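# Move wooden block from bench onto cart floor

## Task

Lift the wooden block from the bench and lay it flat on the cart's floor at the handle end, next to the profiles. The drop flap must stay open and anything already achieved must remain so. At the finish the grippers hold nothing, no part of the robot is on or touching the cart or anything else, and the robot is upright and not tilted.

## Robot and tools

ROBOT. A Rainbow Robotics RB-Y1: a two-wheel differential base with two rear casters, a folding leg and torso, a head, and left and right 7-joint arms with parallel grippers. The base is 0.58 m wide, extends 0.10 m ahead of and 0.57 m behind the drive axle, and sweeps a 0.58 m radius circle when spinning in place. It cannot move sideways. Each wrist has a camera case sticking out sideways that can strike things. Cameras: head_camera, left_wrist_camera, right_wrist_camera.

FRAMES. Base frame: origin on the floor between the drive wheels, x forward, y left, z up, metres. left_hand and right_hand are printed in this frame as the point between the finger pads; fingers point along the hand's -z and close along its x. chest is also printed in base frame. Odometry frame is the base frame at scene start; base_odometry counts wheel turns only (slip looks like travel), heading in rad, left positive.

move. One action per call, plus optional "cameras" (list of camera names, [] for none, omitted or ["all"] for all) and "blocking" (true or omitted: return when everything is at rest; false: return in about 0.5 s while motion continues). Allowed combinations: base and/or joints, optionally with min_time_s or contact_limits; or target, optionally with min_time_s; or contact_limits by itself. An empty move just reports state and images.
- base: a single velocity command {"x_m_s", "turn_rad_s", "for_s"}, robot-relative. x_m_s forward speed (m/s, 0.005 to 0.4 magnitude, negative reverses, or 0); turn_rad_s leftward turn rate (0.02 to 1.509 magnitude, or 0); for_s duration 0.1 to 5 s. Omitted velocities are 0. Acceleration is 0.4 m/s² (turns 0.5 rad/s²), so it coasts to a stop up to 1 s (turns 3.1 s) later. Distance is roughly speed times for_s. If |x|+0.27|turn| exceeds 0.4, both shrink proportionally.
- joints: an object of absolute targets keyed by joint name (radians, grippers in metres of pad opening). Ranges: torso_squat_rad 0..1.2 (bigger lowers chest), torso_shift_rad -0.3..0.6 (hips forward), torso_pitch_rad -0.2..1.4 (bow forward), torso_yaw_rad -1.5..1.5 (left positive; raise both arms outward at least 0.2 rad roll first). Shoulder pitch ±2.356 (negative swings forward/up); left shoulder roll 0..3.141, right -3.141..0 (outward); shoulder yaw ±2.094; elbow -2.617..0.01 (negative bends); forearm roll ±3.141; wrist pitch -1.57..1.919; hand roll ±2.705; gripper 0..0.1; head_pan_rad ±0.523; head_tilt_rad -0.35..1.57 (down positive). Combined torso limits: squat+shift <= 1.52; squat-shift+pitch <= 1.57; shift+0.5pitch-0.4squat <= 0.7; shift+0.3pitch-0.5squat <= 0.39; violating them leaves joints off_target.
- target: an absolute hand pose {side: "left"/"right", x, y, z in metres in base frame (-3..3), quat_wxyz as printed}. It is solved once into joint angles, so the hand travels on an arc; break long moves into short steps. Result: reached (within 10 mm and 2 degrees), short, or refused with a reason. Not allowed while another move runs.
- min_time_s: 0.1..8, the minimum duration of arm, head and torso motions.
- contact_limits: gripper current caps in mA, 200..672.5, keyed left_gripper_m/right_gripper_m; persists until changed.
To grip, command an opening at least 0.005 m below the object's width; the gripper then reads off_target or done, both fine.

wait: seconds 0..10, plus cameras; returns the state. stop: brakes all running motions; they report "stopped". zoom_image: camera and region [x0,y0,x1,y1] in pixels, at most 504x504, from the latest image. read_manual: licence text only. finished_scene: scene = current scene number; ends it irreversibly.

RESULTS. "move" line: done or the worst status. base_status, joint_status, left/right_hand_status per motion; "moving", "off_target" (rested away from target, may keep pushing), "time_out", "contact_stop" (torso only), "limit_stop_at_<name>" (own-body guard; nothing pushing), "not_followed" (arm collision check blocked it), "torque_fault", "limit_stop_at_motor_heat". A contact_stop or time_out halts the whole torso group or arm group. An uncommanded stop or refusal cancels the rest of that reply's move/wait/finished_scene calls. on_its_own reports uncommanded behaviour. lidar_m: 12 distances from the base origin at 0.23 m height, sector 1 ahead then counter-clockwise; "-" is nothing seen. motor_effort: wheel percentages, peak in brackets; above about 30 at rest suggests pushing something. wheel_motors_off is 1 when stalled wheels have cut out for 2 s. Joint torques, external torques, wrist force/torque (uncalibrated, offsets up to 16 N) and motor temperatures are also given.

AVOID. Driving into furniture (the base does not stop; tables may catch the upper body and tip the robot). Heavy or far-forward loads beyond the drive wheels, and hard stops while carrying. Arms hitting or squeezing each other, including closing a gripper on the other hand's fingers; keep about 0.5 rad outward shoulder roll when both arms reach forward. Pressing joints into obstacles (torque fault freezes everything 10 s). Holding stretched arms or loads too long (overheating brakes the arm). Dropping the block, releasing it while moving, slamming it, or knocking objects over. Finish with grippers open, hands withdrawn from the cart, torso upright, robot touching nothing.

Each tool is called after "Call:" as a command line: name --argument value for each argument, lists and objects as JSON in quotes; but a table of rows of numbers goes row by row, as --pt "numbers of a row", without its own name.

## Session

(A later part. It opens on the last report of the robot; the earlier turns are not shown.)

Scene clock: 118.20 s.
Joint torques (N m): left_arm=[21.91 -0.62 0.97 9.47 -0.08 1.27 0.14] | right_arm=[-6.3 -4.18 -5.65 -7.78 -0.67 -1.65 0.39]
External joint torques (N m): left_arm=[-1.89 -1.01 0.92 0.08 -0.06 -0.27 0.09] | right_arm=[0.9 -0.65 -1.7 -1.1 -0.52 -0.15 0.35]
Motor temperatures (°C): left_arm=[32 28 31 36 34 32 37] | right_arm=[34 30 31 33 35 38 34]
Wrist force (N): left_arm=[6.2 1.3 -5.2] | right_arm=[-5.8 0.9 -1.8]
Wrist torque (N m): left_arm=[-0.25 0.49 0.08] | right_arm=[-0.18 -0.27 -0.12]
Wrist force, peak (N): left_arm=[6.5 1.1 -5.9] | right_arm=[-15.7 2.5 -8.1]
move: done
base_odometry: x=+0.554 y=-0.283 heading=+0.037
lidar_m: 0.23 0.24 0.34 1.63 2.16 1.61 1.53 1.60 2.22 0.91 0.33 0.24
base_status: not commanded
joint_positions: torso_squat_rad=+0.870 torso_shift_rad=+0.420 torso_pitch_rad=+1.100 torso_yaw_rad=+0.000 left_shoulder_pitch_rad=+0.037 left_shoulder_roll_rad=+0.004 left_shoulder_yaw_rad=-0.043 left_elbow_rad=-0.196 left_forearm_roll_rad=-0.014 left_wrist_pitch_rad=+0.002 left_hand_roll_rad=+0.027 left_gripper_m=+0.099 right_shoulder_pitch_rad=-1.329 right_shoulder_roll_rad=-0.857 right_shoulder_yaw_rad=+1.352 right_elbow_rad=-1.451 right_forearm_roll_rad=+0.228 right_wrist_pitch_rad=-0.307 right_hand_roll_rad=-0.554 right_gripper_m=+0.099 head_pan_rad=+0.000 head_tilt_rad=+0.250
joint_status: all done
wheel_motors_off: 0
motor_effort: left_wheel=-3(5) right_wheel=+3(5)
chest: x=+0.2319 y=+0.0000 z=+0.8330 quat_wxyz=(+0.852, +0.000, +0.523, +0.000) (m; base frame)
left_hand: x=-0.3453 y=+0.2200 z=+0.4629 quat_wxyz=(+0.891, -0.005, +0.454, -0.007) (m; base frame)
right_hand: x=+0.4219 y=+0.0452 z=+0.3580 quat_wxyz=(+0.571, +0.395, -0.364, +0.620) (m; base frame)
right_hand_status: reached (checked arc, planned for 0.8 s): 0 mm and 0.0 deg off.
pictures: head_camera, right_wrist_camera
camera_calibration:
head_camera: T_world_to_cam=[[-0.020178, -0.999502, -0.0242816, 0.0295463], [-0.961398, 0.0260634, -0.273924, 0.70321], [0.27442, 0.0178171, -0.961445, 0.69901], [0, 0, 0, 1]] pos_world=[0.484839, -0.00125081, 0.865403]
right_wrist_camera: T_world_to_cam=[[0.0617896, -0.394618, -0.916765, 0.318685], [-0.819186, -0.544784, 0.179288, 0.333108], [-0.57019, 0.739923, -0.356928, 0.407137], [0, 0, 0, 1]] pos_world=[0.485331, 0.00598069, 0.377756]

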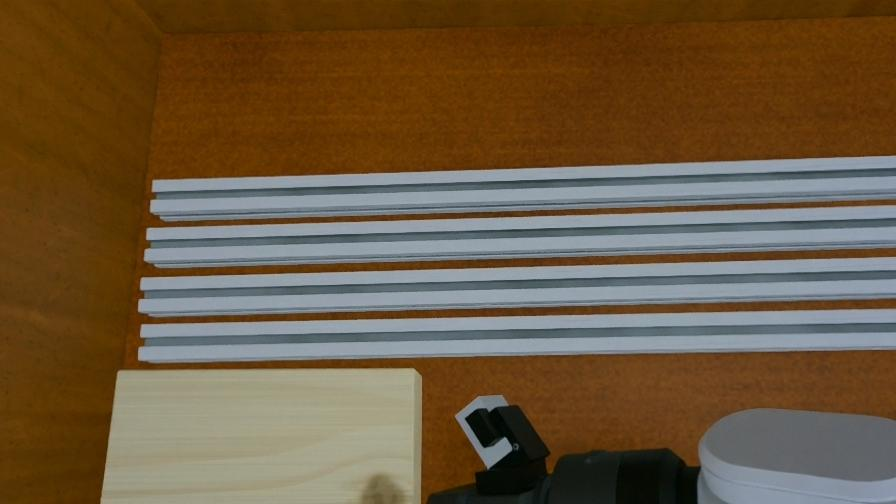

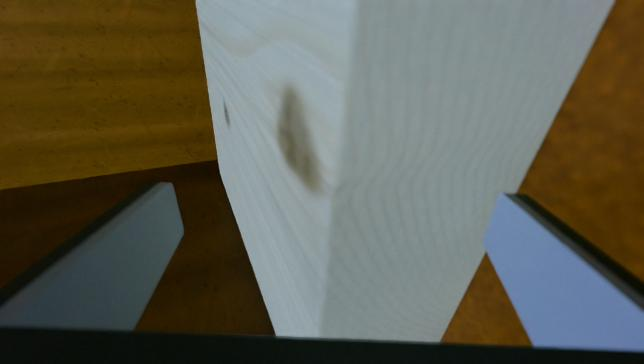

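Block is down flat, near the left wall. Withdraw, lift, raise the torso, back off.

Call:
move --target '{"side": "right", "x": 0.425, "y": -0.04, "z": 0.363, "quat_wxyz": [0.5719, 0.3956, -0.3644, 0.6209]}' --min_time_s 1.0 --cameras '["head_camera", "right_wrist_camera"]'

Call:
move --target '{"side": "right", "x": 0.46, "y": -0.08, "z": 0.60, "quat_wxyz": [0.577, 0.3924, -0.3676, 0.6158]}' --min_time_s 1.2 --cameras '["head_camera"]'

Call:
move --joints '{"torso_squat_rad": 0.5, "torso_shift_rad": 0.25}' --cameras '["head_camera"]'

Scene clock: 121.07 s.
Joint torques (N m): left_arm=[22.08 -0.63 0.96 9.33 0.04 1.33 0.08] | right_arm=[-4.41 -8.43 -5.35 -6.52 -0.63 -1.6 0.22]
External joint torques (N m): left_arm=[-1.72 -1.02 0.91 -0.06 0.05 -0.22 0.04] | right_arm=[1.15 -0.87 -1.58 -0.87 -0.37 -0.04 0.17]
Motor temperatures (°C): left_arm=[32 28 31 36 34 32 37] | right_arm=[34 30 31 33 35 38 34]
Wrist force (N): left_arm=[6.7 0.9 -4.5] | right_arm=[-6.1 1.1 -1.3]
Wrist torque (N m): left_arm=[-0.22 0.55 0.04] | right_arm=[-0.17 -0.29 -0.11]
Wrist force, peak (N): left_arm=[7.0 1.3 -6.0] | right_arm=[-6.8 1.7 -1.1]
move: done
base_odometry: x=+0.554 y=-0.283 heading=+0.037
lidar_m: 0.23 0.24 0.34 1.64 2.18 1.60 1.53 1.61 2.21 0.89 0.34 0.23
base_status: not commanded
joint_positions: torso_squat_rad=+0.870 torso_shift_rad=+0.420 torso_pitch_rad=+1.100 torso_yaw_rad=+0.000 left_shoulder_pitch_rad=+0.037 left_shoulder_roll_rad=+0.004 left_shoulder_yaw_rad=-0.043 left_elbow_rad=-0.196 left_forearm_roll_rad=-0.014 left_wrist_pitch_rad=+0.002 left_hand_roll_rad=+0.027 left_gripper_m=+0.099 right_shoulder_pitch_rad=-1.228 right_shoulder_roll_rad=-1.057 right_shoulder_yaw_rad=+1.285 right_elbow_rad=-1.493 right_forearm_roll_rad=+0.187 right_wrist_pitch_rad=-0.477 right_hand_roll_rad=-0.476 right_gripper_m=+0.099 head_pan_rad=+0.000 head_tilt_rad=+0.250
joint_status: all done
wheel_motors_off: 0
motor_effort: left_wheel=-3(3) right_wheel=+3(5)
chest: x=+0.2319 y=+0.0000 z=+0.8330 quat_wxyz=(+0.852, +0.000, +0.523, +0.000) (m; base frame)
left_hand: x=-0.3453 y=+0.2200 z=+0.4629 quat_wxyz=(+0.891, -0.005, +0.454, -0.007) (m; base frame)
right_hand: x=+0.4249 y=-0.0399 z=+0.3630 quat_wxyz=(+0.571, +0.395, -0.364, +0.620) (m; base frame)
right_hand_status: reached (checked arc, planned for 1.0 s): 0 mm and 0.0 deg off.
pictures: head_camera, right_wrist_camera
camera_calibration:
head_camera: T_world_to_cam=[[-0.020178, -0.999502, -0.0242816, 0.0295463], [-0.961398, 0.0260634, -0.273924, 0.70321], [0.27442, 0.0178171, -0.961445, 0.69901], [0, 0, 0, 1]] pos_world=[0.484839, -0.00125081, 0.865403]
right_wrist_camera: T_world_to_cam=[[0.0616549, -0.394663, -0.916755, 0.289599], [-0.819225, -0.544692, 0.179394, 0.288347], [-0.570149, 0.739968, -0.3569, 0.473499], [0, 0, 0, 1]] pos_world=[0.488331, -0.0790196, 0.382756]

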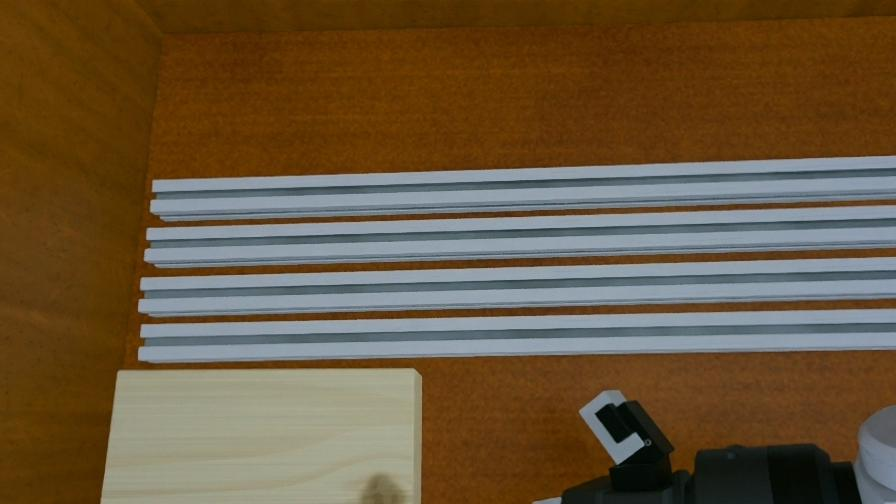

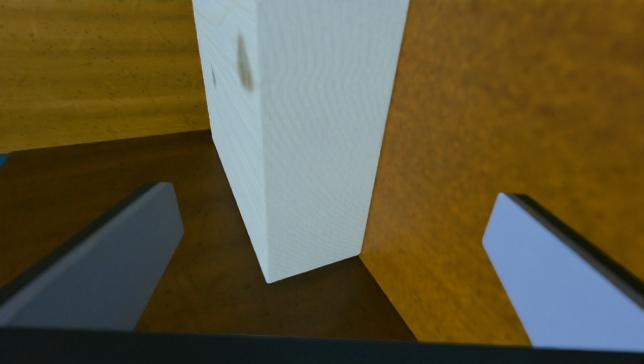

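Scene clock: 122.67 s.
Joint torques (N m): left_arm=[22.17 -0.5 0.58 9.32 -0.03 1.42 0.06] | right_arm=[-6.97 -11.3 -6.66 -5.31 -0.48 -1.09 0.14]
External joint torques (N m): left_arm=[-1.63 -0.89 0.53 -0.06 -0.01 -0.13 0.01] | right_arm=[-1.17 0.19 -0.93 -0.28 -0.21 0.12 0.09]
Motor temperatures (°C): left_arm=[32 28 31 36 34 32 37] | right_arm=[34 30 31 33 35 38 34]
Wrist force (N): left_arm=[6.0 0.9 -5.2] | right_arm=[-6.3 1.3 -1.6]
Wrist torque (N m): left_arm=[-0.25 0.48 0.06] | right_arm=[-0.20 -0.32 -0.09]
Wrist force, peak (N): left_arm=[6.5 1.3 -6.0] | right_arm=[-6.4 3.7 -2.6]
move: done
base_odometry: x=+0.554 y=-0.283 heading=+0.037
lidar_m: 0.23 0.25 0.34 1.64 2.18 1.59 1.53 1.61 2.20 0.91 0.33 0.24
base_status: not commanded
joint_positions: torso_squat_rad=+0.870 torso_shift_rad=+0.420 torso_pitch_rad=+1.100 torso_yaw_rad=+0.000 left_shoulder_pitch_rad=+0.037 left_shoulder_roll_rad=+0.004 left_shoulder_yaw_rad=-0.043 left_elbow_rad=-0.196 left_forearm_roll_rad=-0.014 left_wrist_pitch_rad=+0.002 left_hand_roll_rad=+0.027 left_gripper_m=+0.099 right_shoulder_pitch_rad=-1.360 right_shoulder_roll_rad=-1.832 right_shoulder_yaw_rad=+1.148 right_elbow_rad=-2.399 right_forearm_roll_rad=+0.099 right_wrist_pitch_rad=-0.296 right_hand_roll_rad=-0.813 right_gripper_m=+0.099 head_pan_rad=+0.000 head_tilt_rad=+0.250
joint_status: all done
wheel_motors_off: 0
motor_effort: left_wheel=-3(4) right_wheel=+3(7)
chest: x=+0.2318 y=+0.0000 z=+0.8330 quat_wxyz=(+0.853, +0.000, +0.523, +0.000) (m; base frame)
left_hand: x=-0.3453 y=+0.2200 z=+0.4629 quat_wxyz=(+0.891, -0.005, +0.453, -0.007) (m; base frame)
right_hand: x=+0.4599 y=-0.0800 z=+0.6000 quat_wxyz=(+0.577, +0.392, -0.367, +0.615) (m; base frame)
right_hand_status: reached (checked arc, planned for 1.2 s): 0 mm and 0.0 deg off.
pictures: head_camera
camera_calibration:
head_camera: T_world_to_cam=[[-0.0201754, -0.999502, -0.0242826, 0.0295462], [-0.961372, 0.0260628, -0.274017, 0.703209], [0.274513, 0.0178162, -0.961418, 0.699065], [0, 0, 0, 1]] pos_world=[0.484739, -0.00125081, 0.865503]

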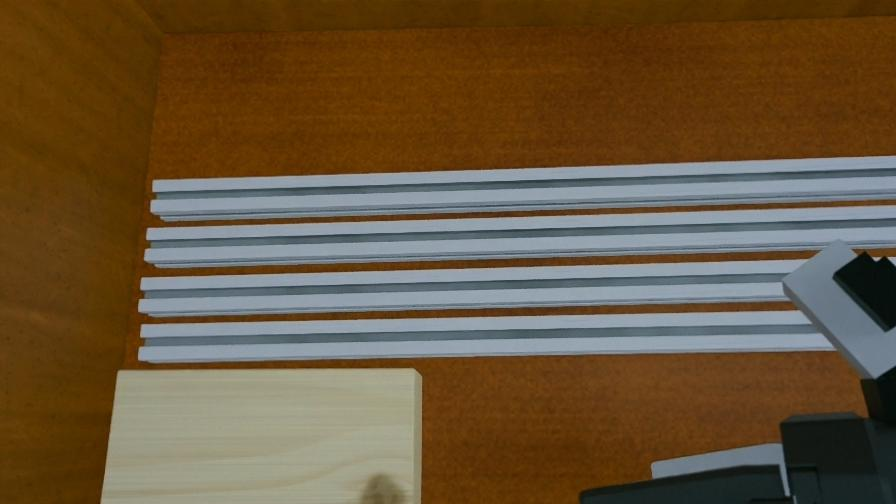

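Scene clock: 124.67 s.
Joint torques (N m): left_arm=[21.71 -0.3 0.89 9.36 -0.03 1.43 0.06] | right_arm=[-7.19 -11.6 -6.47 -5.41 -0.5 -1.08 0.06]
External joint torques (N m): left_arm=[-2.08 -0.7 0.84 -0.02 -0.01 -0.12 0.01] | right_arm=[-1.38 -0.1 -0.74 -0.37 -0.23 0.12 0.01]
Motor temperatures (°C): left_arm=[32 28 31 36 34 32 37] | right_arm=[34 30 31 33 35 38 34]
Wrist force (N): left_arm=[6.3 1.3 -4.5] | right_arm=[-6.0 1.8 -1.8]
Wrist torque (N m): left_arm=[-0.25 0.52 0.02] | right_arm=[-0.23 -0.28 -0.13]
Wrist force, peak (N): left_arm=[6.8 1.5 -6.0] | right_arm=[-6.5 1.5 -2.1]
move: done
base_odometry: x=+0.554 y=-0.283 heading=+0.037
lidar_m: 0.23 0.24 0.34 1.62 2.17 1.59 1.53 1.62 2.21 0.91 0.33 0.24
base_status: not commanded
joint_positions: torso_squat_rad=+0.500 torso_shift_rad=+0.250 torso_pitch_rad=+1.100 torso_yaw_rad=+0.000 left_shoulder_pitch_rad=+0.037 left_shoulder_roll_rad=+0.004 left_shoulder_yaw_rad=-0.043 left_elbow_rad=-0.196 left_forearm_roll_rad=-0.014 left_wrist_pitch_rad=+0.002 left_hand_roll_rad=+0.027 left_gripper_m=+0.099 right_shoulder_pitch_rad=-1.360 right_shoulder_roll_rad=-1.832 right_shoulder_yaw_rad=+1.148 right_elbow_rad=-2.399 right_forearm_roll_rad=+0.099 right_wrist_pitch_rad=-0.296 right_hand_roll_rad=-0.813 right_gripper_m=+0.099 head_pan_rad=+0.000 head_tilt_rad=+0.250
joint_status: all done
wheel_motors_off: 0
motor_effort: left_wheel=-1(5) right_wheel=+5(6)
chest: x=+0.1997 y=+0.0001 z=+1.0161 quat_wxyz=(+0.853, +0.000, +0.523, +0.000) (m; base frame)
left_hand: x=-0.3774 y=+0.2200 z=+0.6460 quat_wxyz=(+0.891, -0.005, +0.454, -0.007) (m; base frame)
right_hand: x=+0.4278 y=-0.0800 z=+0.7831 quat_wxyz=(+0.577, +0.392, -0.367, +0.615) (m; base frame)
pictures: head_camera
camera_calibration:
head_camera: T_world_to_cam=[[-0.020171, -0.999502, -0.0242855, 0.0333458], [-0.961365, 0.0260599, -0.274042, 0.722545], [0.274538, 0.0178196, -0.961411, 0.883894], [0, 0, 0, 1]] pos_world=[0.452639, -0.00125083, 1.0486]

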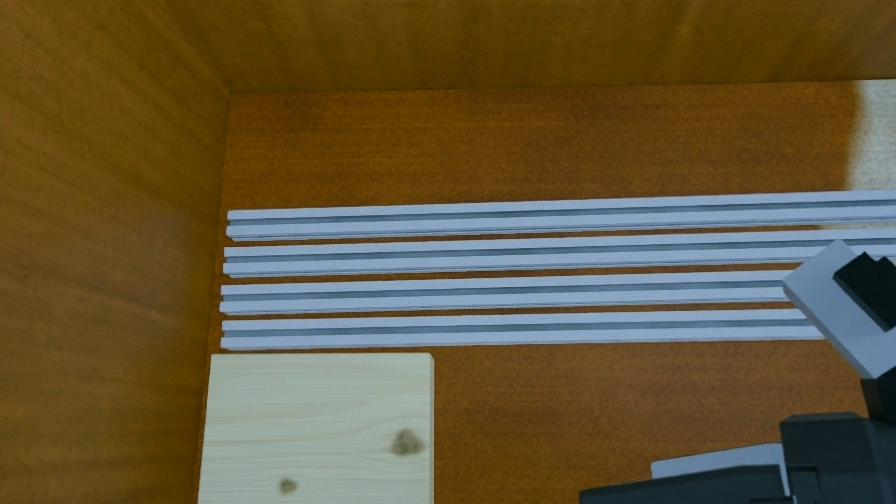

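Call:
move --base '{"x_m_s": -0.3, "for_s": 1.5}' --cameras '["head_camera"]'

Call:
finished_scene --scene 2

Scene clock: 128.20 s.
Joint torques (N m): left_arm=[22.12 -0.34 0.68 9.37 -0.08 1.4 0] | right_arm=[-6.94 -11.3 -6.46 -5.45 -0.58 -1.11 0.2]
External joint torques (N m): left_arm=[-1.67 -0.73 0.63 -0.01 -0.06 -0.15 -0.04] | right_arm=[-1.13 0.2 -0.72 -0.42 -0.31 0.09 0.15]
Motor temperatures (°C): left_arm=[32 28 31 36 34 32 37] | right_arm=[34 30 31 33 35 38 34]
Wrist force (N): left_arm=[6.3 1.1 -4.9] | right_arm=[-6.1 1.5 -1.5]
Wrist torque (N m): left_arm=[-0.26 0.47 0.02] | right_arm=[-0.20 -0.30 -0.11]
Wrist force, peak (N): left_arm=[6.6 0.8 -6.1] | right_arm=[-6.8 1.7 -2.0]
move: done
base_odometry: x=+0.104 y=-0.300 heading=+0.036
lidar_m: 0.68 0.72 1.78 4.20 1.54 1.12 1.08 1.16 1.57 4.35 0.98 0.71
base_status: done (sent for 1.5 of 1.5 s)
joint_positions: torso_squat_rad=+0.500 torso_shift_rad=+0.250 torso_pitch_rad=+1.100 torso_yaw_rad=+0.000 left_shoulder_pitch_rad=+0.037 left_shoulder_roll_rad=+0.004 left_shoulder_yaw_rad=-0.043 left_elbow_rad=-0.196 left_forearm_roll_rad=-0.014 left_wrist_pitch_rad=+0.002 left_hand_roll_rad=+0.027 left_gripper_m=+0.099 right_shoulder_pitch_rad=-1.360 right_shoulder_roll_rad=-1.832 right_shoulder_yaw_rad=+1.148 right_elbow_rad=-2.399 right_forearm_roll_rad=+0.099 right_wrist_pitch_rad=-0.296 right_hand_roll_rad=-0.813 right_gripper_m=+0.099 head_pan_rad=+0.000 head_tilt_rad=+0.250
joint_status: not commanded
wheel_motors_off: 0
motor_effort: left_wheel=-16(27) right_wheel=+16(34)
chest: x=+0.1997 y=+0.0001 z=+1.0161 quat_wxyz=(+0.853, +0.000, +0.523, +0.000) (m; base frame)
left_hand: x=-0.3774 y=+0.2200 z=+0.6459 quat_wxyz=(+0.891, -0.005, +0.453, -0.007) (m; base frame)
right_hand: x=+0.4278 y=-0.0800 z=+0.7831 quat_wxyz=(+0.577, +0.392, -0.367, +0.615) (m; base frame)
pictures: head_camera
camera_calibration:
head_camera: T_world_to_cam=[[-0.0201721, -0.999501, -0.0242875, 0.0333484], [-0.961338, 0.0260632, -0.274134, 0.72263], [0.274631, 0.0178186, -0.961385, 0.883824], [0, 0, 0, 1]] pos_world=[0.452639, -0.00125082, 1.0486]

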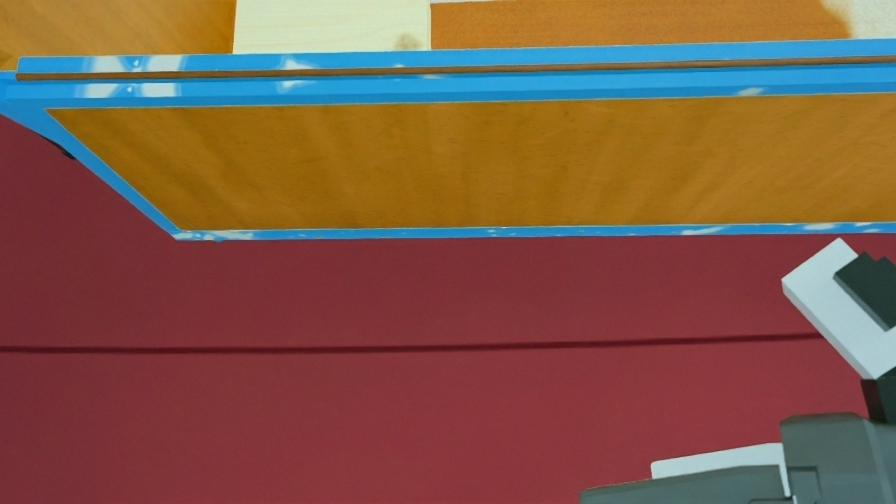

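The scene is finished: the task was done.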